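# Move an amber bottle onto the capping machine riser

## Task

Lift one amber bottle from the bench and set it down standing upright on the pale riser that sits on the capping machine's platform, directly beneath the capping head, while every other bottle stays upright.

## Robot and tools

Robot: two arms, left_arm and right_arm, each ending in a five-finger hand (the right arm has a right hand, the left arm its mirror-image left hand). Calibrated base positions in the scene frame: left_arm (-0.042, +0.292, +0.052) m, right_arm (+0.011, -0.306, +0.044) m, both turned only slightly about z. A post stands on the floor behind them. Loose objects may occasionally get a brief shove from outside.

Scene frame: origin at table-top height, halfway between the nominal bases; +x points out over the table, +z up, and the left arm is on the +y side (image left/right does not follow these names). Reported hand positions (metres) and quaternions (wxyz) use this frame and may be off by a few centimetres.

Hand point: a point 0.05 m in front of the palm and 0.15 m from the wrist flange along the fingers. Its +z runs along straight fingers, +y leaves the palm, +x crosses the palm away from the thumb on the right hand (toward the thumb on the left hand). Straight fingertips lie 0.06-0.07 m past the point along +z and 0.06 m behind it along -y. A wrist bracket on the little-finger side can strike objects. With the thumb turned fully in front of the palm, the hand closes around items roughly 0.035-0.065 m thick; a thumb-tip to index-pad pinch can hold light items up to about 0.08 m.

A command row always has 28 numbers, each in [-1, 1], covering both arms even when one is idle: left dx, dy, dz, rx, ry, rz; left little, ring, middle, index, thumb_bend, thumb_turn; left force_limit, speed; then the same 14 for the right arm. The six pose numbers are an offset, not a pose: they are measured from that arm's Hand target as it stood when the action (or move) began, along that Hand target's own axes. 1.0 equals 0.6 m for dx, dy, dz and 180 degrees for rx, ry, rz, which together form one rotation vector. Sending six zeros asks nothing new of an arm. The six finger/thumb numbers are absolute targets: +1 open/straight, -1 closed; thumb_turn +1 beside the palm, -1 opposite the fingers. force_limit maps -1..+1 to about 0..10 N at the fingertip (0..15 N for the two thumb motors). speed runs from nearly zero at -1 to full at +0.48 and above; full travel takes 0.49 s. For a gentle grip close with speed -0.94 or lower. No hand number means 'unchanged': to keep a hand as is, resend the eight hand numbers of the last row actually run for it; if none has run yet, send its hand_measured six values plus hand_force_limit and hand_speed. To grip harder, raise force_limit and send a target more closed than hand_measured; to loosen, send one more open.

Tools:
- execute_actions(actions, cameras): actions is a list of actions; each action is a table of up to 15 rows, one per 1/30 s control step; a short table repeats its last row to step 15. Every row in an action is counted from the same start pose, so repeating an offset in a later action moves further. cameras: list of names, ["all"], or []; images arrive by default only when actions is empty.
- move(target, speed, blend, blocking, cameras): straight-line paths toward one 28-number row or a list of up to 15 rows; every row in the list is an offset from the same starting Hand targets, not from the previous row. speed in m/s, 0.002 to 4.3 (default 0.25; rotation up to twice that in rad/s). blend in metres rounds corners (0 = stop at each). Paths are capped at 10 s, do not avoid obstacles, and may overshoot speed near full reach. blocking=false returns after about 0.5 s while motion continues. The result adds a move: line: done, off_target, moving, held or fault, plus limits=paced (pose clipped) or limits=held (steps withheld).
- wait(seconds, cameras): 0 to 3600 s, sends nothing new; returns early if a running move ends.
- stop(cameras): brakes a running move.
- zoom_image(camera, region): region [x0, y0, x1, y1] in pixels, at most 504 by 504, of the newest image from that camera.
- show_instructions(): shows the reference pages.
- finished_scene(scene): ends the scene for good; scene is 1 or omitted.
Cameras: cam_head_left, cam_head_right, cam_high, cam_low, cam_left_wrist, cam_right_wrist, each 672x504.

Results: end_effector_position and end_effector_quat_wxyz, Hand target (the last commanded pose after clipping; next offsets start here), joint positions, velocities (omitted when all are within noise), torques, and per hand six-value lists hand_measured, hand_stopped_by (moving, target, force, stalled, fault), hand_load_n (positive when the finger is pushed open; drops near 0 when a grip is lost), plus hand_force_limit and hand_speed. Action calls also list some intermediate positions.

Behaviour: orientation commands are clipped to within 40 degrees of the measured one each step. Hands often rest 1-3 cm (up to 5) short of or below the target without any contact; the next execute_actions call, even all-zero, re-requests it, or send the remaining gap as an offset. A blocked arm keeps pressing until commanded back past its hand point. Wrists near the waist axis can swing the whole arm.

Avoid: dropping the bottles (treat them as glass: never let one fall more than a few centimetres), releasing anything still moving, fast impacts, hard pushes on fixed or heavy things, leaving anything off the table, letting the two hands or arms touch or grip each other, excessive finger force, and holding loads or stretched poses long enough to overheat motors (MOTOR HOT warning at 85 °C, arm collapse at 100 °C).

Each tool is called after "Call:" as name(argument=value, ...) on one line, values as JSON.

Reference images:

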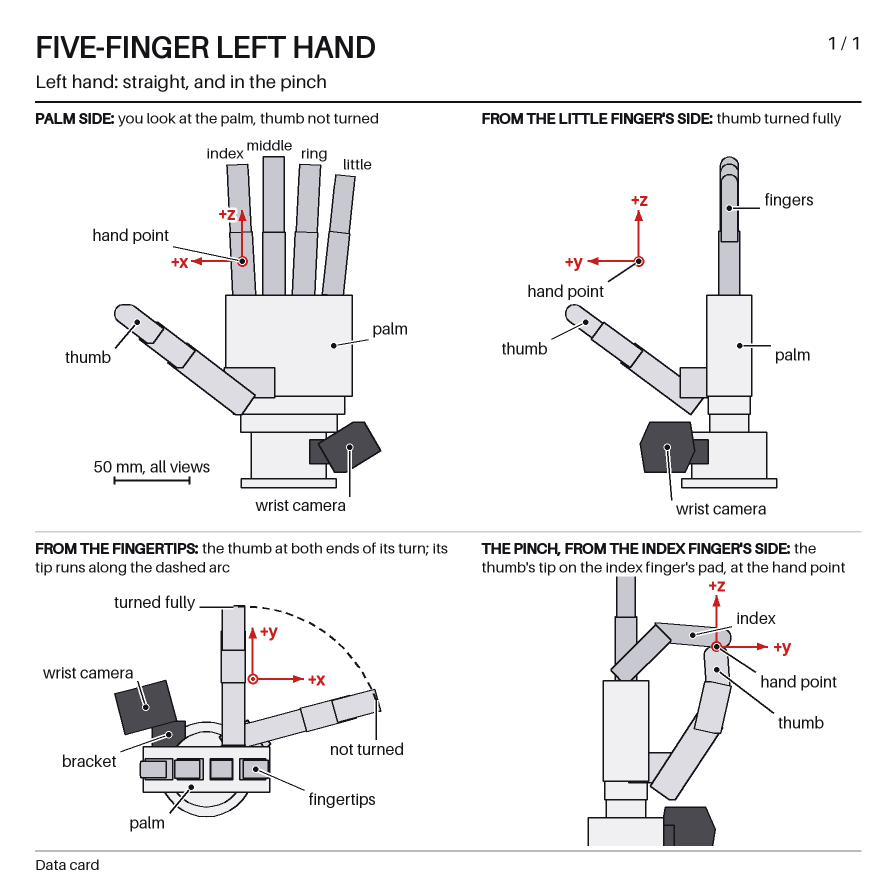

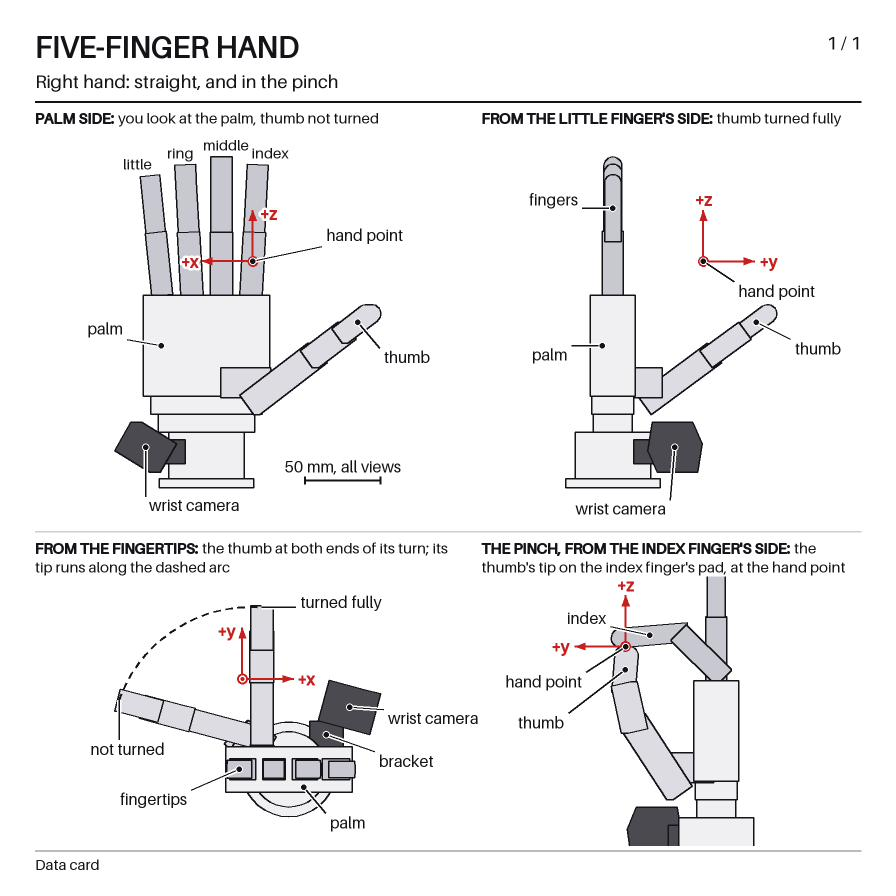

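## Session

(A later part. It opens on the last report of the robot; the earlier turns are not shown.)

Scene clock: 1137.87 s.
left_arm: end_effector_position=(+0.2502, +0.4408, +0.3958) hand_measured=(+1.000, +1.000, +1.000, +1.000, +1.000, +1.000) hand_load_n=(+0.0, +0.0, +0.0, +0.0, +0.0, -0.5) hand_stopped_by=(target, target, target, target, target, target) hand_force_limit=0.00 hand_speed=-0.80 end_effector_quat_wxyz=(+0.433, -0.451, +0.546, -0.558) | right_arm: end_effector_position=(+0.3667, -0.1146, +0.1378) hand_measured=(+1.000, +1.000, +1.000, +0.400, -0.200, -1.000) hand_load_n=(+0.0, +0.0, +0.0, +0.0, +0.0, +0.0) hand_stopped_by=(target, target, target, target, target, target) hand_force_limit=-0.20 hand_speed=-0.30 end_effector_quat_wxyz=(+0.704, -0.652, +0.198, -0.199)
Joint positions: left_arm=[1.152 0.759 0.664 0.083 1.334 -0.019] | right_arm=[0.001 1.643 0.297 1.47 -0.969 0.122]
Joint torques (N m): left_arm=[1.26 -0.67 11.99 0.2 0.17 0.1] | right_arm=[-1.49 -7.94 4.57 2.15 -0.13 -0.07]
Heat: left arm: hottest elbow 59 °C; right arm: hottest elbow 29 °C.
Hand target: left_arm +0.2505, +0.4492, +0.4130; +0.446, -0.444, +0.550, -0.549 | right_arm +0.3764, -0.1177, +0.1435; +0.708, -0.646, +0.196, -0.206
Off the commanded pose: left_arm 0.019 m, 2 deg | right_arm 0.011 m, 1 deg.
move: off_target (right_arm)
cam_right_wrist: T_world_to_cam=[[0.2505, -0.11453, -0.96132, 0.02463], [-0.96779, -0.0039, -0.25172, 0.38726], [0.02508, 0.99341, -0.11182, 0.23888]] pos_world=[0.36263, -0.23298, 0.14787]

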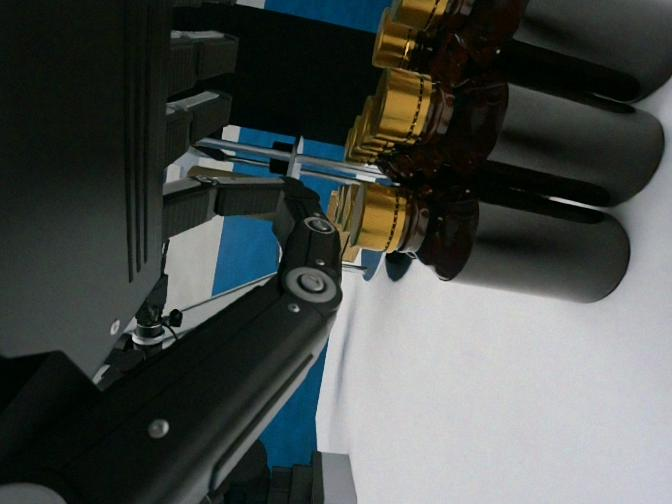

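Call:
move(target=[[0,0,0,0,0,0,1,1,1,1,1,1,0,-0.8, 0.006,0,0,0,-0.072,0.005,1,1,1,0.4,-0.2,-1,-0.2,-0.3]], speed=0.06, cameras=["cam_right_wrist"])

Call:
zoom_image(camera="cam_right_wrist", region=[170, 50, 570, 400])

Scene clock: 1168.00 s.
left_arm: end_effector_position=(+0.2502, +0.4408, +0.3958) hand_measured=(+1.000, +1.000, +1.000, +1.000, +1.000, +1.000) hand_load_n=(+0.0, +0.0, +0.0, +0.0, +0.0, -0.5) hand_stopped_by=(target, target, target, target, target, target) hand_force_limit=0.00 hand_speed=-0.80 end_effector_quat_wxyz=(+0.433, -0.451, +0.546, -0.558) | right_arm: end_effector_position=(+0.3705, -0.1158, +0.1409) hand_measured=(+1.000, +1.000, +1.000, +0.400, -0.200, -1.000) hand_load_n=(+0.0, +0.0, +0.0, +0.0, +0.0, +0.0) hand_stopped_by=(target, target, target, target, target, target) hand_force_limit=-0.20 hand_speed=-0.30 end_effector_quat_wxyz=(+0.725, -0.668, +0.121, -0.120)
Joint positions: left_arm=[1.152 0.759 0.664 0.083 1.334 -0.019] | right_arm=[-0.048 1.739 0.429 1.558 -1.24 0.249]
Joint torques (N m): left_arm=[1.26 -0.73 11.99 0.2 0.17 0.1] | right_arm=[-1.2 -8.47 4.59 1.65 -0.13 -0.08]
Heat: left arm: hottest elbow 60 °C; right arm: hottest elbow 29 °C.
Hand target: left_arm +0.2505, +0.4492, +0.4130; +0.446, -0.444, +0.550, -0.549 | right_arm +0.3793, -0.1196, +0.1434; +0.727, -0.664, +0.120, -0.126
Off the commanded pose: left_arm 0.019 m, 2 deg | right_arm 0.010 m, 1 deg.
joint sent to its limit (right arm) — joint 4 (wrist pitch), upper limit. The joint targets still meet the commanded pose.
move: done
cam_right_wrist: T_world_to_cam=[[0.27799, -0.04848, -0.95936, 0.02374], [-0.94008, -0.21898, -0.26133, 0.35786], [-0.19741, 0.97452, -0.10644, 0.3198]] pos_world=[0.39295, -0.23214, 0.15034]

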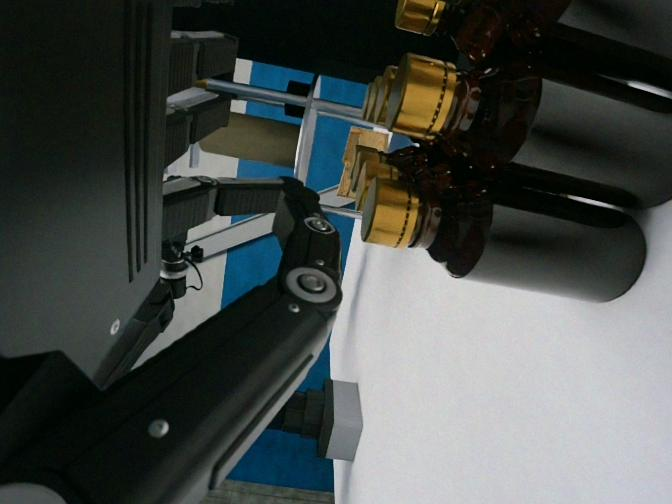

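Scaled by 1.260 from the camera's image (finer frame: 960x720).

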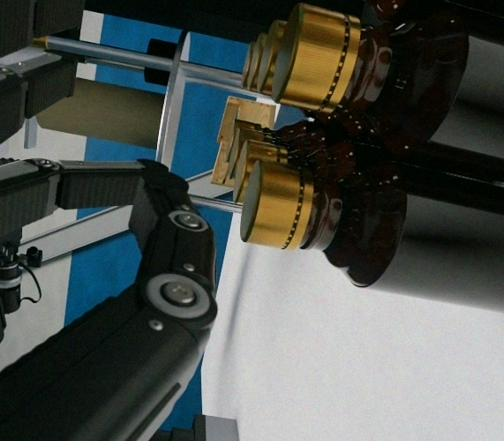

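Call:
move(target=[[0,0,0,0,0,0,1,1,1,1,1,1,0,-0.8, -0.016,0.003,0.0288,-0.011,0.1108,-0.0078,1,1,1,0.46,-0.2,-1,-0.2,-0.3]], speed=0.06, cameras=["cam_right_wrist"])

Call:
zoom_image(camera="cam_right_wrist", region=[170, 50, 570, 400])

Scene clock: 1242.73 s.
left_arm: end_effector_position=(+0.2502, +0.4408, +0.3958) hand_measured=(+1.000, +1.000, +1.000, +1.000, +1.000, +1.000) hand_load_n=(+0.0, +0.0, +0.0, +0.0, +0.0, -0.5) hand_stopped_by=(target, target, target, target, target, target) hand_force_limit=0.00 hand_speed=-0.80 end_effector_quat_wxyz=(+0.433, -0.451, +0.546, -0.558) | right_arm: end_effector_position=(+0.3803, -0.1029, +0.1442) hand_measured=(+1.000, +1.000, +1.000, +0.460, -0.200, -1.000) hand_load_n=(+0.0, +0.0, +0.0, +0.0, +0.0, +0.0) hand_stopped_by=(target, target, target, target, target, target) hand_force_limit=-0.20 hand_speed=-0.30 end_effector_quat_wxyz=(+0.685, -0.642, +0.243, -0.246)
Joint positions: left_arm=[1.152 0.759 0.664 0.083 1.334 -0.019] | right_arm=[0.096 1.562 0.274 1.367 -0.74 0.071]
Joint torques (N m): left_arm=[1.26 -0.67 11.97 0.2 0.17 0.1] | right_arm=[1.03 -8.59 3.19 1.17 -0.06 -0.3]
Heat: left arm: hottest elbow 60 °C; right arm: hottest elbow 28 °C.
Hand target: left_arm +0.2505, +0.4492, +0.4130; +0.446, -0.444, +0.550, -0.549 | right_arm +0.3763, -0.1001, +0.1432; +0.682, -0.646, +0.238, -0.246
Off the commanded pose: left_arm 0.019 m, 2 deg | right_arm 0.005 m, 1 deg.
move: done
cam_right_wrist: T_world_to_cam=[[0.2264, -0.15733, -0.96124, 0.03342], [-0.9608, 0.12605, -0.24693, 0.41204], [0.16001, 0.97947, -0.12262, 0.17648]] pos_world=[0.36009, -0.21953, 0.15552]

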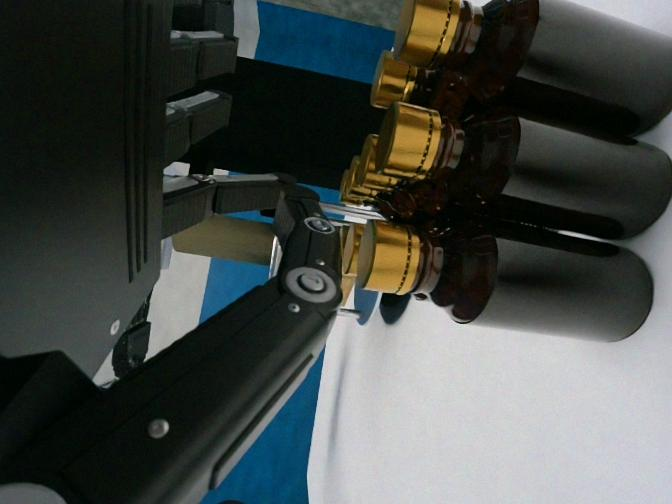

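Scaled by 1.260 from the camera's image (finer frame: 960x720).

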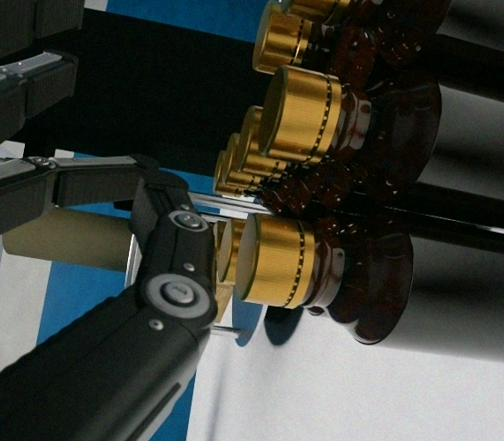

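Call:
move(target=[[0,0,0,0,0,0,1,1,1,1,1,1,0,-0.8, -0.0242,0.02,-0.0092,0,0,0,1,1,1,0.46,-0.2,-1,-0.2,-0.3]], speed=0.05, cameras=["cam_right_wrist"])

Call:
zoom_image(camera="cam_right_wrist", region=[170, 50, 570, 400])

Scene clock: 1256.13 s.
left_arm: end_effector_position=(+0.2502, +0.4408, +0.3958) hand_measured=(+1.000, +1.000, +1.000, +1.000, +1.000, +1.000) hand_load_n=(+0.0, +0.0, +0.0, +0.0, +0.0, -0.5) hand_stopped_by=(target, target, target, target, target, target) hand_force_limit=0.00 hand_speed=-0.80 end_effector_quat_wxyz=(+0.433, -0.451, +0.546, -0.558) | right_arm: end_effector_position=(+0.3651, -0.0970, +0.1331) hand_measured=(+1.000, +1.000, +1.000, +0.460, -0.200, -1.000) hand_load_n=(+0.0, -0.5, +0.0, +0.0, +0.0, +0.0) hand_stopped_by=(target, target, target, target, target, target) hand_force_limit=-0.20 hand_speed=-0.30 end_effector_quat_wxyz=(+0.683, -0.644, +0.246, -0.243)
Joint positions: left_arm=[1.152 0.759 0.664 0.083 1.334 -0.019] | right_arm=[0.126 1.593 0.237 1.421 -0.71 0.066]
Joint torques (N m): left_arm=[1.2 -0.73 11.99 0.18 0.17 0.1] | right_arm=[0.38 -6.42 2.58 2.09 -0.03 -0.27]
Heat: left arm: hottest elbow 60 °C; right arm: hottest elbow 28 °C.
Hand target: left_arm +0.2505, +0.4492, +0.4130; +0.446, -0.444, +0.550, -0.549 | right_arm +0.3620, -0.0944, +0.1312; +0.682, -0.646, +0.238, -0.246
Off the commanded pose: left_arm 0.019 m, 2 deg | right_arm 0.005 m, 1 deg.
move: done
cam_right_wrist: T_world_to_cam=[[0.21666, -0.16009, -0.96303, 0.03061], [-0.96329, 0.12515, -0.23752, 0.39359], [0.15855, 0.97914, -0.1271, 0.17288]] pos_world=[0.3451, -0.21363, 0.14494]

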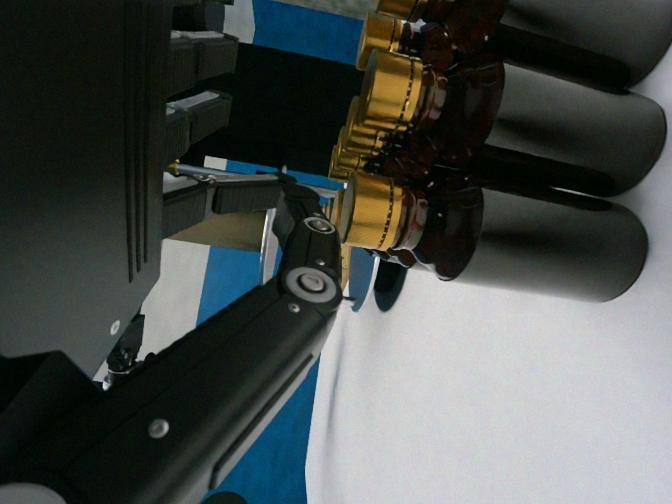

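Scaled by 1.260 from the camera's image (finer frame: 960x720).

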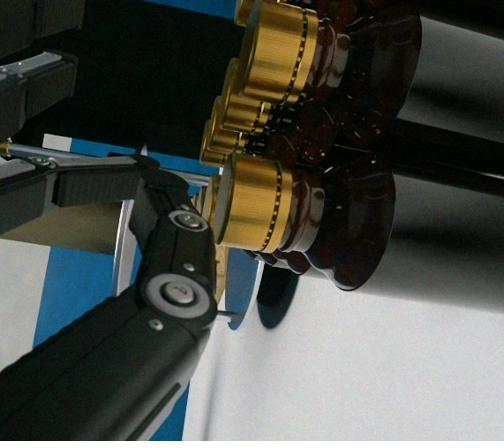

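Call:
move(target=[[0,0,0,0,0,0,1,1,1,1,1,1,0,-0.8, 0,0.0233,0,0,0,0,1,1,1,0.46,-0.2,-1,-0.2,-0.3]], speed=0.04, cameras=["cam_right_wrist"])

Call:
zoom_image(camera="cam_right_wrist", region=[170, 50, 570, 400])

Scene clock: 1270.83 s.
left_arm: end_effector_position=(+0.2502, +0.4408, +0.3958) hand_measured=(+1.000, +1.000, +1.000, +1.000, +1.000, +1.000) hand_load_n=(+0.0, +0.0, -0.5, +0.0, +0.0, +0.0) hand_stopped_by=(target, target, target, target, target, target) hand_force_limit=0.00 hand_speed=-0.80 end_effector_quat_wxyz=(+0.433, -0.451, +0.546, -0.558) | right_arm: end_effector_position=(+0.3648, -0.0967, +0.1179) hand_measured=(+1.000, +1.000, +1.000, +0.460, -0.200, -1.000) hand_load_n=(+0.0, +0.0, +0.0, +0.0, +0.0, +0.0) hand_stopped_by=(target, target, target, target, target, target) hand_force_limit=-0.20 hand_speed=-0.30 end_effector_quat_wxyz=(+0.682, -0.645, +0.247, -0.242)
Joint positions: left_arm=[1.152 0.759 0.664 0.083 1.334 -0.019] | right_arm=[0.128 1.684 0.237 1.509 -0.707 0.065]
Joint torques (N m): left_arm=[1.2 -0.67 11.99 0.21 0.17 0.1] | right_arm=[0.73 -6.53 2.06 2.3 -0.06 -0.25]
Heat: left arm: hottest elbow 61 °C; right arm: hottest elbow 28 °C.
Hand target: left_arm +0.2505, +0.4492, +0.4130; +0.446, -0.444, +0.550, -0.549 | right_arm +0.3624, -0.0938, +0.1171; +0.682, -0.646, +0.238, -0.246
Off the commanded pose: left_arm 0.019 m, 2 deg | right_arm 0.004 m, 1 deg.
move: done
cam_right_wrist: T_world_to_cam=[[0.21468, -0.16175, -0.9632, 0.01676], [-0.9637, 0.12522, -0.23581, 0.38957], [0.15876, 0.97886, -0.12899, 0.17087]] pos_world=[0.3447, -0.21333, 0.13005]

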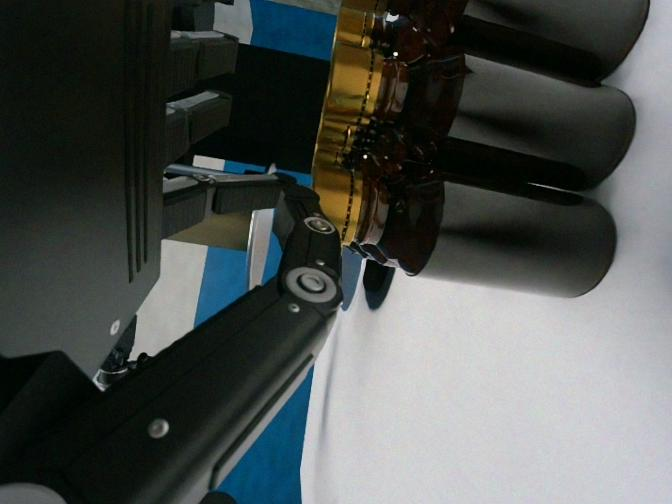

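Scaled by 1.260 from the camera's image (finer frame: 960x720).

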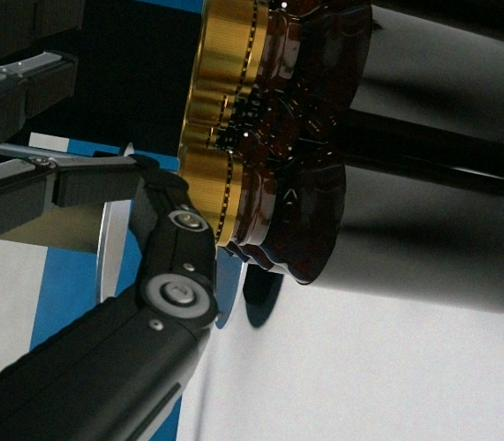

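Call:
move(target=[[0,0,0,0,0,0,1,1,1,1,1,1,0,-0.8, 0,0.0217,0,0,0,0,1,1,1,0.46,-0.2,-1,-0.2,-0.3]], speed=0.04, cameras=["cam_right_wrist","cam_head_left","cam_head_right"])

Call:
zoom_image(camera="cam_right_wrist", region=[170, 50, 570, 400])

Call:
zoom_image(camera="cam_head_left", region=[280, 130, 500, 290])

Scene clock: 1292.43 s.
left_arm: end_effector_position=(+0.2502, +0.4408, +0.3958) hand_measured=(+1.000, +1.000, +1.000, +1.000, +1.000, +1.000) hand_load_n=(+0.0, +0.0, +0.0, +0.0, +0.0, -0.5) hand_stopped_by=(target, target, target, target, target, target) hand_force_limit=0.00 hand_speed=-0.80 end_effector_quat_wxyz=(+0.433, -0.451, +0.546, -0.558) | right_arm: end_effector_position=(+0.3628, -0.0964, +0.1034) hand_measured=(+1.000, +1.000, +1.000, +0.460, -0.200, -1.000) hand_load_n=(+0.0, +0.0, +0.0, +0.0, +0.0, +0.0) hand_stopped_by=(target, target, target, target, target, target) hand_force_limit=-0.20 hand_speed=-0.30 end_effector_quat_wxyz=(+0.678, -0.649, +0.251, -0.238)
Joint positions: left_arm=[1.152 0.759 0.664 0.083 1.334 -0.019] | right_arm=[0.131 1.75 0.237 1.556 -0.706 0.059]
Joint torques (N m): left_arm=[1.26 -0.67 11.99 0.2 0.17 0.1] | right_arm=[0.67 -7.71 2.22 2.44 -0.04 -0.26]
Heat: left arm: hottest elbow 61 °C; right arm: hottest elbow 27 °C.
Hand target: left_arm +0.2505, +0.4492, +0.4130; +0.446, -0.444, +0.550, -0.549 | right_arm +0.3627, -0.0932, +0.1040; +0.682, -0.646, +0.238, -0.246
Off the commanded pose: left_arm 0.019 m, 2 deg | right_arm 0.003 m, 2 deg.
joint sent to its limit (right arm) — joint 4 (wrist pitch), upper limit. The joint targets still meet the commanded pose.
move: done
cam_right_wrist: T_world_to_cam=[[0.20049, -0.16799, -0.96519, 0.00801], [-0.96722, 0.12276, -0.22228, 0.38383], [0.15583, 0.97811, -0.13787, 0.17078]] pos_world=[0.34303, -0.21282, 0.11659]
Images, in order (width x height): cam_head_left 672x504, cam_head_right 672x504, cam_right_wrist 672x504.

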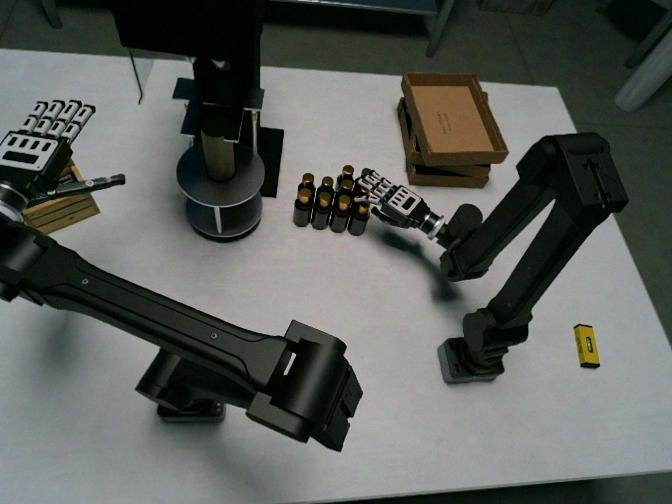

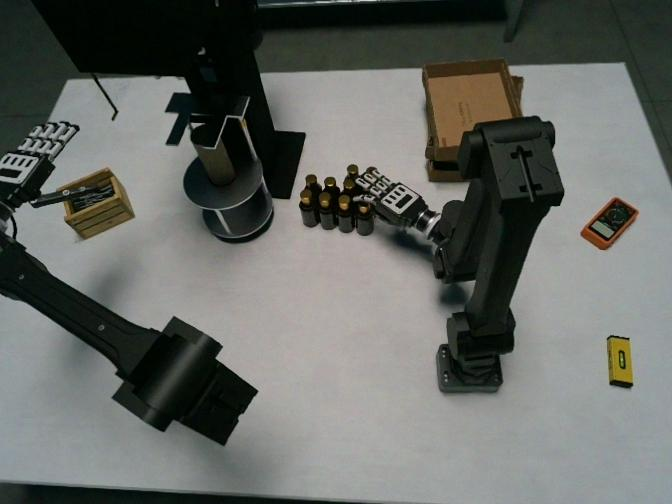

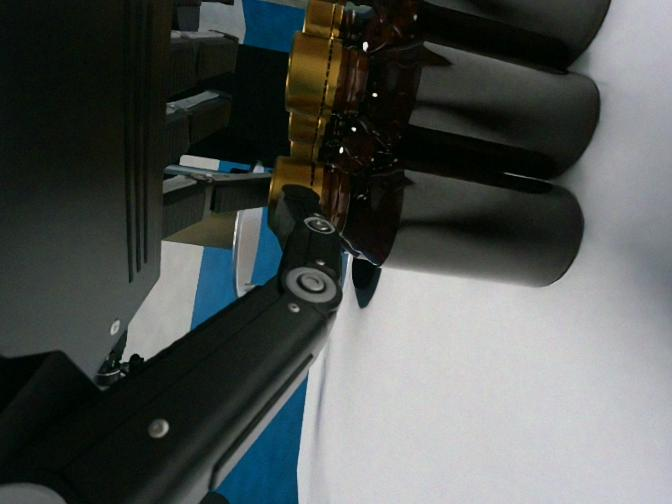

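Scaled by 1.260 from the camera's image (finer frame: 960x720).

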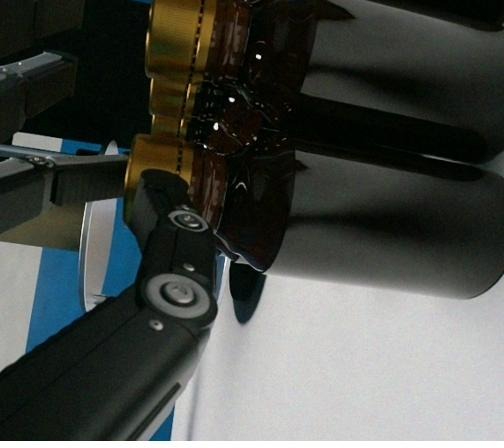

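Scaled by 2.291 from the camera's image (finer frame: 960x720).

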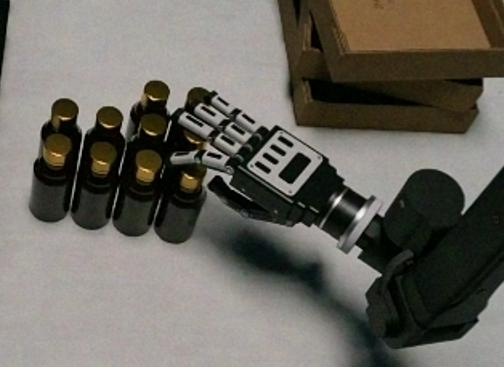

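Call:
move(target=[[0,0,0,0,0,0,1,1,1,1,1,1,0,-0.8, 0,0,0,0,0,0,1,1,1,0.46,-0.3,-1,-0.4,-0.9]], cameras=["cam_right_wrist"])

Call:
zoom_image(camera="cam_right_wrist", region=[200, 80, 450, 300])

Scene clock: 1313.27 s.
left_arm: end_effector_position=(+0.2502, +0.4408, +0.3958) hand_measured=(+1.000, +1.000, +1.000, +1.000, +1.000, +1.000) hand_load_n=(+0.0, +0.0, +0.0, -0.5, +0.0, -0.5) hand_stopped_by=(target, target, target, target, target, target) hand_force_limit=0.00 hand_speed=-0.80 end_effector_quat_wxyz=(+0.433, -0.451, +0.546, -0.558) | right_arm: end_effector_position=(+0.3628, -0.0964, +0.1034) hand_measured=(+1.000, +1.000, +1.000, +0.460, -0.300, -1.000) hand_load_n=(+0.0, +0.0, +0.0, +0.0, +0.0, +0.0) hand_stopped_by=(target, target, target, target, target, target) hand_force_limit=-0.40 hand_speed=-0.90 end_effector_quat_wxyz=(+0.678, -0.649, +0.251, -0.238)
Joint positions: left_arm=[1.152 0.759 0.664 0.083 1.334 -0.019] | right_arm=[0.131 1.75 0.237 1.556 -0.706 0.058]
Joint torques (N m): left_arm=[1.2 -0.73 11.99 0.18 0.17 0.1] | right_arm=[0.26 -7.53 2.26 2.15 -0.12 -0.3]
Heat: left arm: hottest elbow 61 °C; right arm: hottest elbow 27 °C.
Hand target: left_arm +0.2505, +0.4492, +0.4130; +0.446, -0.444, +0.550, -0.549 | right_arm +0.3627, -0.0932, +0.1040; +0.682, -0.646, +0.238, -0.246
Off the commanded pose: left_arm 0.019 m, 2 deg | right_arm 0.003 m, 2 deg.
joint sent to its limit (right arm) — joint 4 (wrist pitch), upper limit. The joint targets still meet the commanded pose.
move: done
cam_right_wrist: T_world_to_cam=[[0.20104, -0.16847, -0.96499, 0.00778], [-0.9671, 0.12266, -0.22289, 0.38387], [0.15591, 0.97805, -0.13826, 0.17089]] pos_world=[0.34303, -0.21292, 0.11669]

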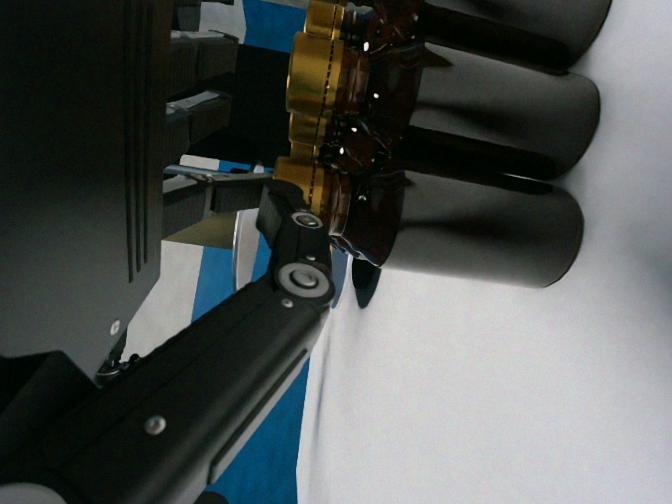

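Scaled by 2.016 from the camera's image (finer frame: 960x720).

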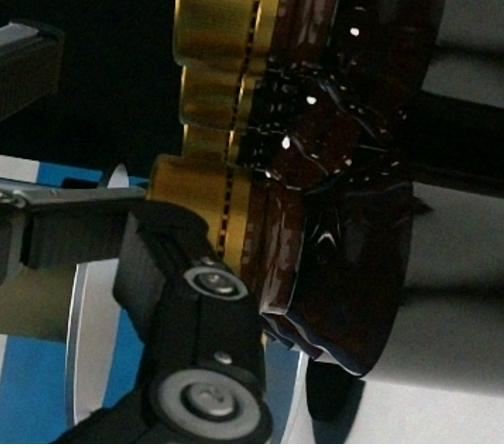

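Call:
move(target=[[0,0,0,0,0,0,1,1,1,1,1,1,0,-0.8, 0,0.0083,0,0,0,0,1,1,1,0.46,-0.3,-1,-0.4,-0.9]], speed=0.04, cameras=["cam_right_wrist"])

Call:
zoom_image(camera="cam_right_wrist", region=[200, 80, 450, 300])

Scene clock: 1322.17 s.
left_arm: end_effector_position=(+0.2502, +0.4408, +0.3958) hand_measured=(+1.000, +1.000, +1.000, +1.000, +1.000, +1.000) hand_load_n=(+0.0, +0.0, -0.5, -0.5, +0.0, -0.5) hand_stopped_by=(target, target, target, target, target, target) hand_force_limit=0.00 hand_speed=-0.80 end_effector_quat_wxyz=(+0.433, -0.451, +0.546, -0.558) | right_arm: end_effector_position=(+0.3625, -0.0962, +0.1013) hand_measured=(+1.000, +1.000, +1.000, +0.460, -0.300, -1.000) hand_load_n=(+0.0, +0.0, +0.0, +0.5, +0.0, +0.0) hand_stopped_by=(target, target, target, target, target, target) hand_force_limit=-0.40 hand_speed=-0.90 end_effector_quat_wxyz=(+0.677, -0.650, +0.250, -0.239)
Joint positions: left_arm=[1.152 0.759 0.664 0.083 1.334 -0.019] | right_arm=[0.133 1.759 0.237 1.561 -0.705 0.053]
Joint torques (N m): left_arm=[1.2 -0.73 11.97 0.18 0.17 0.1] | right_arm=[0.15 -7.3 2.4 1.89 -0.09 -0.35]
Heat: left arm: hottest elbow 61 °C; right arm: hottest elbow 27 °C.
Hand target: left_arm +0.2505, +0.4492, +0.4130; +0.446, -0.444, +0.550, -0.549 | right_arm +0.3629, -0.0930, +0.0991; +0.682, -0.646, +0.238, -0.246
Off the commanded pose: left_arm 0.019 m, 2 deg | right_arm 0.004 m, 2 deg.
joint sent to its limit (right arm) — joint 4 (wrist pitch), upper limit. The joint targets still meet the commanded pose.
move: done
cam_right_wrist: T_world_to_cam=[[0.20188, -0.17194, -0.9642, 0.00512], [-0.96698, 0.12133, -0.2241, 0.38308], [0.15551, 0.97761, -0.14178, 0.17084]] pos_world=[0.34283, -0.21261, 0.11501]

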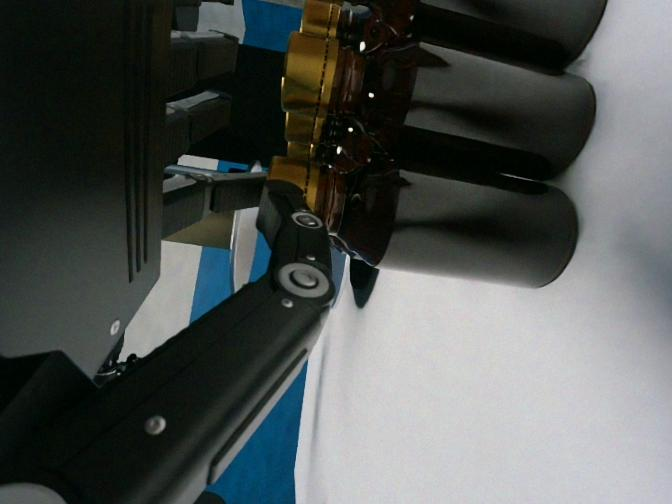

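Scaled by 2.016 from the camera's image (finer frame: 960x720).

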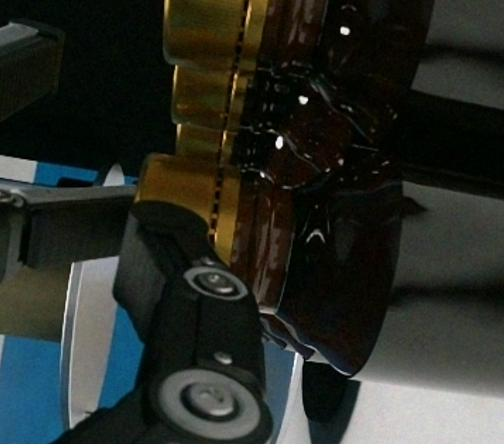

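Call:
move(target=[[0,0,0,0,0,0,1,1,1,1,1,1,0,-0.8, 0,0,0,0,0,0,1,1,1,0.1,-0.3,-1,-0.4,-0.94]], cameras=["cam_right_wrist"])

Call:
zoom_image(camera="cam_right_wrist", region=[200, 80, 450, 300])

Scene clock: 1329.17 s.
left_arm: end_effector_position=(+0.2502, +0.4408, +0.3958) hand_measured=(+1.000, +1.000, +1.000, +1.000, +1.000, +1.000) hand_load_n=(+0.0, +0.0, +0.0, +0.0, +0.0, -0.5) hand_stopped_by=(target, target, target, target, target, target) hand_force_limit=0.00 hand_speed=-0.80 end_effector_quat_wxyz=(+0.433, -0.451, +0.546, -0.558) | right_arm: end_effector_position=(+0.3660, -0.0951, +0.1061) hand_measured=(+1.000, +1.000, +1.000, +0.320, -0.300, -1.000) hand_load_n=(+0.0, +0.0, +0.0, +3.0, +0.5, +0.0) hand_stopped_by=(target, target, target, force, target, target) hand_force_limit=-0.40 hand_speed=-0.94 end_effector_quat_wxyz=(+0.681, -0.646, +0.243, -0.246)
Joint positions: left_arm=[1.152 0.759 0.664 0.083 1.334 -0.019] | right_arm=[0.135 1.759 0.243 1.578 -0.703 0.053]
Joint torques (N m): left_arm=[1.26 -0.73 11.99 0.18 0.17 0.1] | right_arm=[0.21 -6.89 1.92 1.47 -0.13 -0.38]
Heat: left arm: hottest elbow 61 °C; right arm: hottest elbow 27 °C.
Hand target: left_arm +0.2505, +0.4492, +0.4130; +0.446, -0.444, +0.550, -0.549 | right_arm +0.3628, -0.0930, +0.0991; +0.682, -0.646, +0.238, -0.246
Off the commanded pose: left_arm 0.019 m, 2 deg | right_arm 0.008 m, 1 deg.
joint read past its limit (right arm) — joint 4 (wrist pitch), upper limit.
joint sent to its limit (right arm) — joint 4 (wrist pitch), upper limit. The joint targets still meet the commanded pose.
move: done
cam_right_wrist: T_world_to_cam=[[0.2236, -0.16828, -0.96004, 0.00114], [-0.96169, 0.12219, -0.2454, 0.38777], [0.15861, 0.97813, -0.13452, 0.1681]] pos_world=[0.346, -0.21162, 0.11886]

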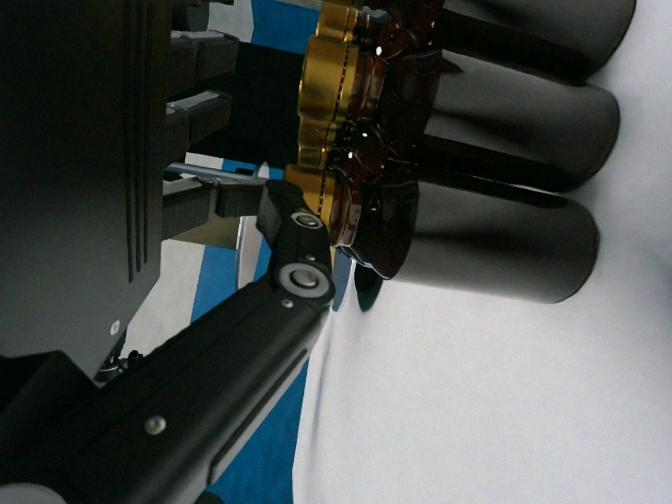

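Scaled by 2.016 from the camera's image (finer frame: 960x720).

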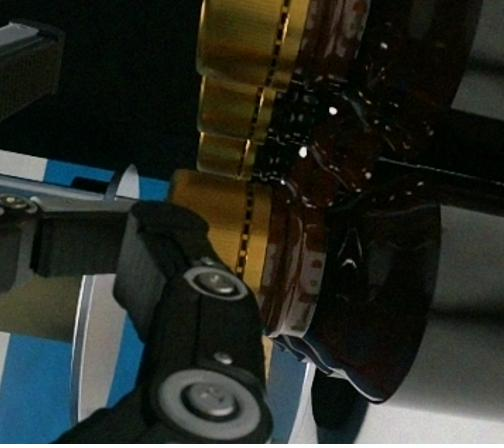

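Call:
move(target=[[0,0,0,0,0,0,1,1,1,1,1,1,0,-0.8, 0,0,0,0,0,0,1,1,1,0.5,-0.3,-1,-0.4,-0.8]], cameras=["cam_right_wrist"])

Scene clock: 1431.30 s.
left_arm: end_effector_position=(+0.2502, +0.4408, +0.3958) hand_measured=(+1.000, +1.000, +1.000, +1.000, +1.000, +1.000) hand_load_n=(-0.5, +0.0, +0.0, +0.0, +0.0, +0.0) hand_stopped_by=(target, target, target, target, target, target) hand_force_limit=0.00 hand_speed=-0.80 end_effector_quat_wxyz=(+0.433, -0.451, +0.546, -0.558) | right_arm: end_effector_position=(+0.3659, -0.0953, +0.1049) hand_measured=(+1.000, +1.000, +1.000, +0.500, -0.300, -1.000) hand_load_n=(+0.0, +0.0, +0.0, +0.0, +0.5, +0.0) hand_stopped_by=(target, target, target, target, target, target) hand_force_limit=-0.40 hand_speed=-0.80 end_effector_quat_wxyz=(+0.680, -0.647, +0.243, -0.246)
Joint positions: left_arm=[1.152 0.759 0.664 0.083 1.334 -0.019] | right_arm=[0.135 1.762 0.243 1.578 -0.703 0.05]
Joint torques (N m): left_arm=[1.26 -0.67 11.99 0.2 0.17 0.1] | right_arm=[-0.38 -6.71 1.68 1.22 -0.15 -0.3]
Heat: left arm: hottest elbow 62 °C; right arm: hottest shoulder 26 °C.
Hand target: left_arm +0.2505, +0.4492, +0.4130; +0.446, -0.444, +0.550, -0.549 | right_arm +0.3628, -0.0930, +0.0991; +0.682, -0.646, +0.238, -0.246
Off the commanded pose: left_arm 0.019 m, 2 deg | right_arm 0.007 m, 1 deg.
joint read past its limit (right arm) — joint 4 (wrist pitch), upper limit.
joint sent to its limit (right arm) — joint 4 (wrist pitch), upper limit. The joint targets still meet the commanded pose.
move: done
cam_right_wrist: T_world_to_cam=[[0.22287, -0.17066, -0.95979, 0.00001], [-0.96186, 0.1217, -0.24499, 0.38737], [0.15862, 0.97779, -0.13702, 0.16831]] pos_world=[0.3459, -0.21171, 0.11797]

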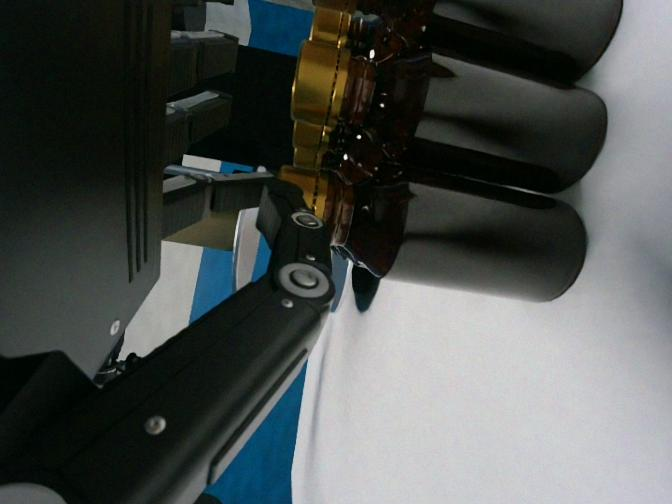

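Call:
move(target=[[0,0,0,0,0,0,1,1,1,1,1,1,0,-0.8, 0,-0.083,0.0043,0,0,0,1,1,1,0.5,-0.3,-1,-0.4,-0.8],[0,0,0,0,0,0,1,1,1,1,1,1,0,-0.8, 0.004,-0.1246,0.0401,-0.183,0.0432,0.0128,1,1,1,0.16,0.4,-1,-0.4,-0.6]], speed=[0.06,0.1], cameras=["cam_right_wrist","cam_head_left"])

Call:
zoom_image(camera="cam_right_wrist", region=[170, 50, 570, 400])

Scene clock: 1472.93 s.
left_arm: end_effector_position=(+0.2502, +0.4408, +0.3958) hand_measured=(+1.000, +1.000, +1.000, +1.000, +1.000, +1.000) hand_load_n=(+0.0, +0.0, +0.0, +0.0, +0.0, +0.0) hand_stopped_by=(target, target, target, target, target, target) hand_force_limit=0.00 hand_speed=-0.80 end_effector_quat_wxyz=(+0.433, -0.451, +0.546, -0.558) | right_arm: end_effector_position=(+0.3653, -0.0876, +0.1566) hand_measured=(+1.000, +1.000, +1.000, +0.160, +0.400, -1.000) hand_load_n=(+0.0, +0.0, +0.0, +0.0, +0.0, +0.0) hand_stopped_by=(target, target, target, target, target, target) hand_force_limit=-0.40 hand_speed=-0.60 end_effector_quat_wxyz=(-0.451, +0.790, -0.371, +0.187)
Joint positions: left_arm=[1.152 0.759 0.664 0.083 1.334 -0.019] | right_arm=[0.33 1.08 0.557 -0.063 -0.324 -0.162]
Joint torques (N m): left_arm=[1.2 -0.67 11.99 0.18 0.17 0.1] | right_arm=[0.32 -6.53 11.74 1.16 -0.22 -0.33]
Heat: left arm: hottest elbow 63 °C; right arm: hottest shoulder 26 °C.
Hand target: left_arm +0.2505, +0.4492, +0.4130; +0.446, -0.444, +0.550, -0.549 | right_arm +0.3780, -0.0794, +0.1751; -0.459, +0.790, -0.355, +0.198
Off the commanded pose: left_arm 0.019 m, 2 deg | right_arm 0.024 m, 2 deg.
move: off_target (right_arm); target 2's new numbers were sent with right_arm's hand 0.024 m and 2 deg from that target
cam_right_wrist: T_world_to_cam=[[-0.2267, -0.54105, -0.80986, 0.15937], [-0.96682, 0.22555, 0.11995, 0.35231], [0.11777, 0.81018, -0.57423, 0.23677]] pos_world=[0.34887, -0.18506, 0.22277]
Images, in order (width x height): cam_head_left 672x504, cam_right_wrist 672x504.

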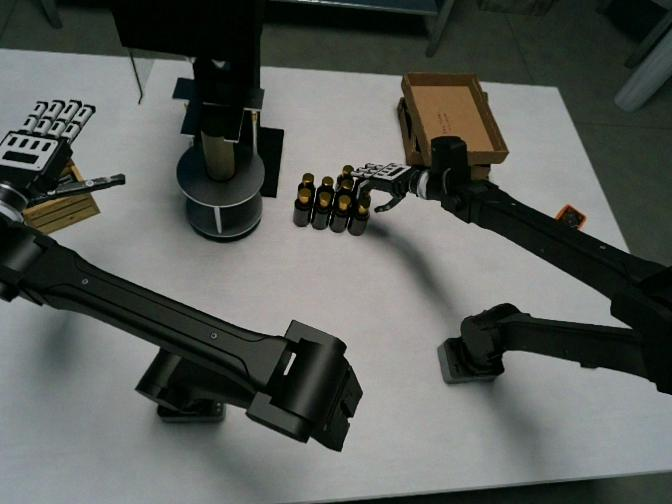

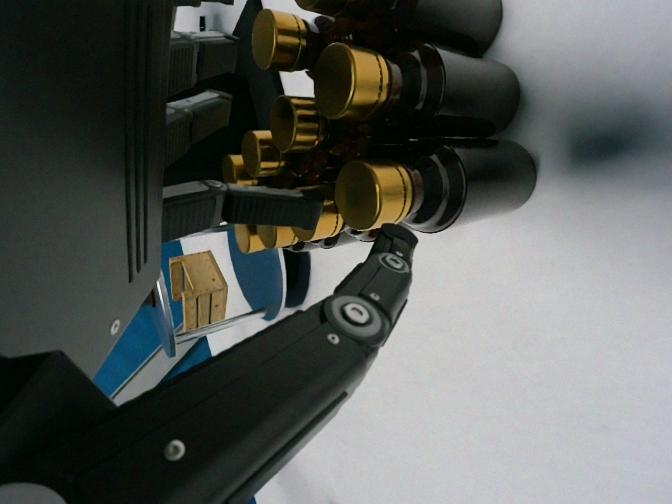

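Scaled by 1.260 from the camera's image (finer frame: 960x720).

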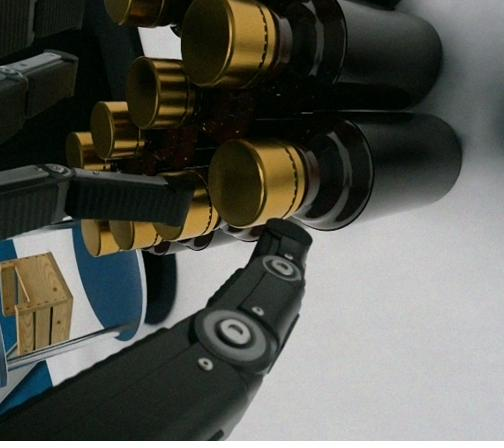

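Call:
move(target=[[0,0,0,0,0,0,1,1,1,1,1,1,0,-0.8, 0.005,-0.0193,0.0235,0,0,0,1,1,1,0.16,0.4,-1,-0.4,-0.6]], speed=0.05, cameras=["cam_right_wrist"])

Call:
zoom_image(camera="cam_right_wrist", region=[170, 50, 570, 400])

Scene clock: 1489.10 s.
left_arm: end_effector_position=(+0.2502, +0.4408, +0.3958) hand_measured=(+1.000, +1.000, +1.000, +1.000, +1.000, +1.000) hand_load_n=(+0.0, +0.0, +0.0, +0.0, +0.0, +0.0) hand_stopped_by=(target, target, target, target, target, target) hand_force_limit=0.00 hand_speed=-0.80 end_effector_quat_wxyz=(+0.433, -0.451, +0.546, -0.558) | right_arm: end_effector_position=(+0.3790, -0.0795, +0.1598) hand_measured=(+1.000, +1.000, +1.000, +0.160, +0.400, -1.000) hand_load_n=(+0.0, +0.0, +0.0, +0.0, +0.0, +0.0) hand_stopped_by=(target, target, target, target, target, target) hand_force_limit=-0.40 hand_speed=-0.60 end_effector_quat_wxyz=(-0.448, +0.792, -0.370, +0.187)
Joint positions: left_arm=[1.152 0.759 0.664 0.083 1.334 -0.019] | right_arm=[0.34 1.126 0.6 -0.063 -0.315 -0.162]
Joint torques (N m): left_arm=[1.26 -0.67 12 0.18 0.17 0.1] | right_arm=[-0.44 -6.24 11.64 1.4 -0.18 -0.3]
Heat: left arm: hottest elbow 63 °C; right arm: hottest elbow 31 °C.
Hand target: left_arm +0.2505, +0.4492, +0.4130; +0.446, -0.444, +0.550, -0.549 | right_arm +0.3935, -0.0697, +0.1781; -0.459, +0.790, -0.356, +0.198
Off the commanded pose: left_arm 0.019 m, 2 deg | right_arm 0.025 m, 2 deg.
move: off_target (right_arm)
cam_right_wrist: T_world_to_cam=[[-0.22603, -0.54656, -0.80634, 0.16815], [-0.96731, 0.22363, 0.11957, 0.36342], [0.11496, 0.80701, -0.57925, 0.23194]] pos_world=[0.36288, -0.17654, 0.22648]

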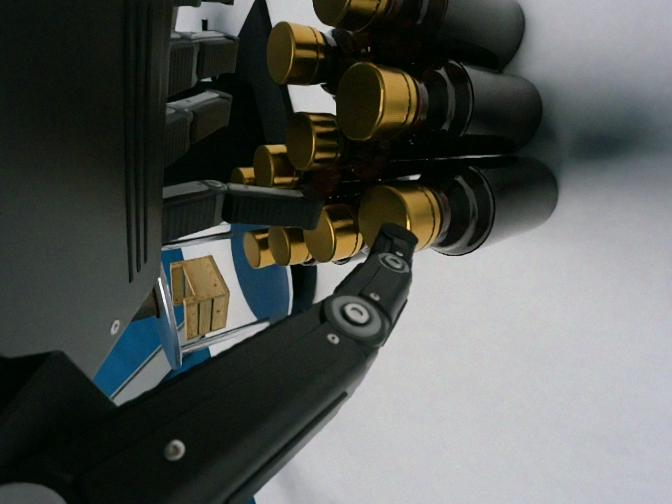

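Scaled by 1.260 from the camera's image (finer frame: 960x720).

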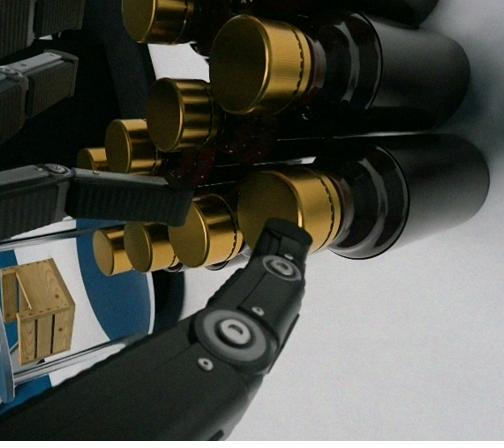

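Call:
move(target=[[0,0,0,0,0,0,1,1,1,1,1,1,0,-0.8, -0.002,0.0123,0.0187,0,0,0,1,1,1,0.16,0.4,-1,-0.4,-0.6]], speed=0.05, cameras=["cam_right_wrist"])

Call:
zoom_image(camera="cam_right_wrist", region=[170, 50, 570, 400])

Scene clock: 1518.23 s.
left_arm: end_effector_position=(+0.2502, +0.4408, +0.3958) hand_measured=(+1.000, +1.000, +1.000, +1.000, +1.000, +1.000) hand_load_n=(+0.0, +0.0, +0.0, +0.0, +0.0, -0.5) hand_stopped_by=(target, target, target, target, target, target) hand_force_limit=0.00 hand_speed=-0.80 end_effector_quat_wxyz=(+0.433, -0.451, +0.546, -0.558) | right_arm: end_effector_position=(+0.3822, -0.0752, +0.1488) hand_measured=(+1.000, +1.000, +1.000, +0.160, +0.400, -1.000) hand_load_n=(+0.0, +0.0, -0.5, +0.0, +0.0, +0.0) hand_stopped_by=(target, target, target, target, target, target) hand_force_limit=-0.40 hand_speed=-0.60 end_effector_quat_wxyz=(-0.444, +0.795, -0.369, +0.185)
Joint positions: left_arm=[1.152 0.759 0.664 0.083 1.334 -0.019] | right_arm=[0.351 1.164 0.6 -0.035 -0.306 -0.162]
Joint torques (N m): left_arm=[1.26 -0.73 11.99 0.18 0.17 0.1] | right_arm=[-0.79 -6.53 10.81 2.24 -0.19 -0.25]
Heat: left arm: hottest elbow 63 °C; right arm: hottest elbow 34 °C.
Hand target: left_arm +0.2505, +0.4492, +0.4130; +0.446, -0.444, +0.550, -0.549 | right_arm +0.3970, -0.0646, +0.1661; -0.459, +0.790, -0.356, +0.198
Off the commanded pose: left_arm 0.019 m, 2 deg | right_arm 0.025 m, 3 deg.
move: off_target (right_arm)
cam_right_wrist: T_world_to_cam=[[-0.23025, -0.5538, -0.80018, 0.16255], [-0.9671, 0.22164, 0.12488, 0.36579], [0.10819, 0.80261, -0.58662, 0.22522]] pos_world=[0.36681, -0.17181, 0.21651]

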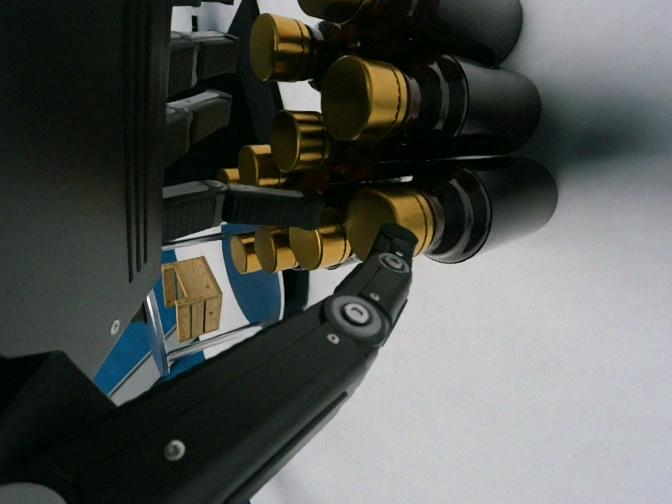

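Scaled by 1.260 from the camera's image (finer frame: 960x720).

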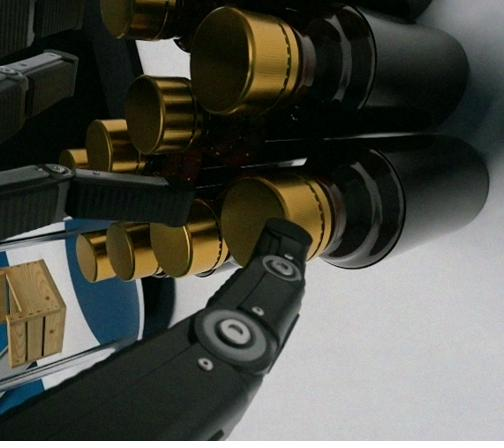

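Call:
move(target=[[0,0,0,0,0,0,1,1,1,1,1,1,0,-0.8, -0.005,0.0133,0.0163,0,0,0,1,1,1,0.16,0.4,-1,-0.4,-0.6]], speed=0.04, cameras=["cam_right_wrist"])

Call:
zoom_image(camera="cam_right_wrist", region=[220, 120, 470, 320])

Scene clock: 1536.23 s.
left_arm: end_effector_position=(+0.2502, +0.4408, +0.3958) hand_measured=(+1.000, +1.000, +1.000, +1.000, +1.000, +1.000) hand_load_n=(+0.0, +0.0, +0.0, +0.0, +0.0, +0.0) hand_stopped_by=(target, target, target, target, target, target) hand_force_limit=0.00 hand_speed=-0.80 end_effector_quat_wxyz=(+0.433, -0.451, +0.546, -0.558) | right_arm: end_effector_position=(+0.3891, -0.0687, +0.1465) hand_measured=(+1.000, +1.000, +1.000, +0.160, +0.400, -1.000) hand_load_n=(+0.0, +0.0, +0.0, +0.0, +0.0, +0.0) hand_stopped_by=(target, target, target, target, target, target) hand_force_limit=-0.40 hand_speed=-0.60 end_effector_quat_wxyz=(-0.450, +0.793, -0.363, +0.193)
Joint positions: left_arm=[1.152 0.759 0.664 0.083 1.334 -0.019] | right_arm=[0.363 1.19 0.6 0.016 -0.295 -0.162]
Joint torques (N m): left_arm=[1.2 -0.73 11.99 0.2 0.17 0.1] | right_arm=[0.32 -6.18 9.81 2.17 -0.17 -0.06]
Heat: left arm: hottest elbow 63 °C; right arm: hottest elbow 35 °C.
Hand target: left_arm +0.2505, +0.4492, +0.4130; +0.446, -0.444, +0.550, -0.549 | right_arm +0.3983, -0.0593, +0.1543; -0.459, +0.790, -0.356, +0.198
Off the commanded pose: left_arm 0.019 m, 2 deg | right_arm 0.015 m, 1 deg.
move: off_target (right_arm)
cam_right_wrist: T_world_to_cam=[[-0.2081, -0.55169, -0.80768, 0.15853], [-0.97069, 0.21802, 0.10117, 0.37602], [0.12028, 0.80505, -0.58088, 0.21242]] pos_world=[0.37244, -0.16553, 0.21339]

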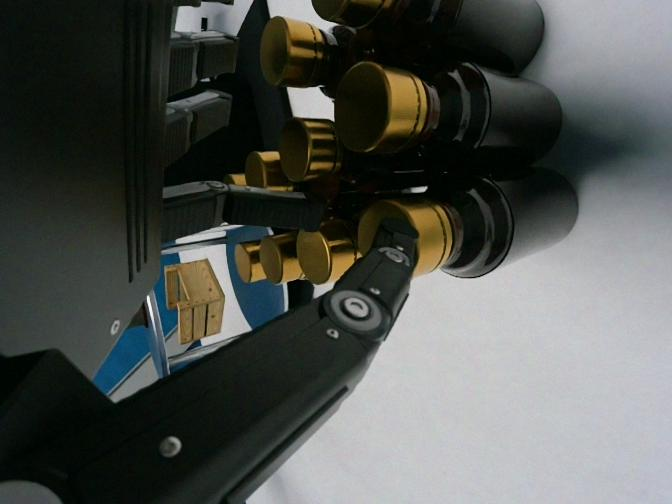

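Scaled by 2.016 from the camera's image (finer frame: 960x720).

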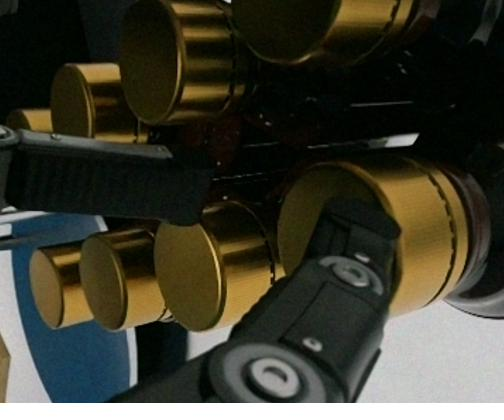

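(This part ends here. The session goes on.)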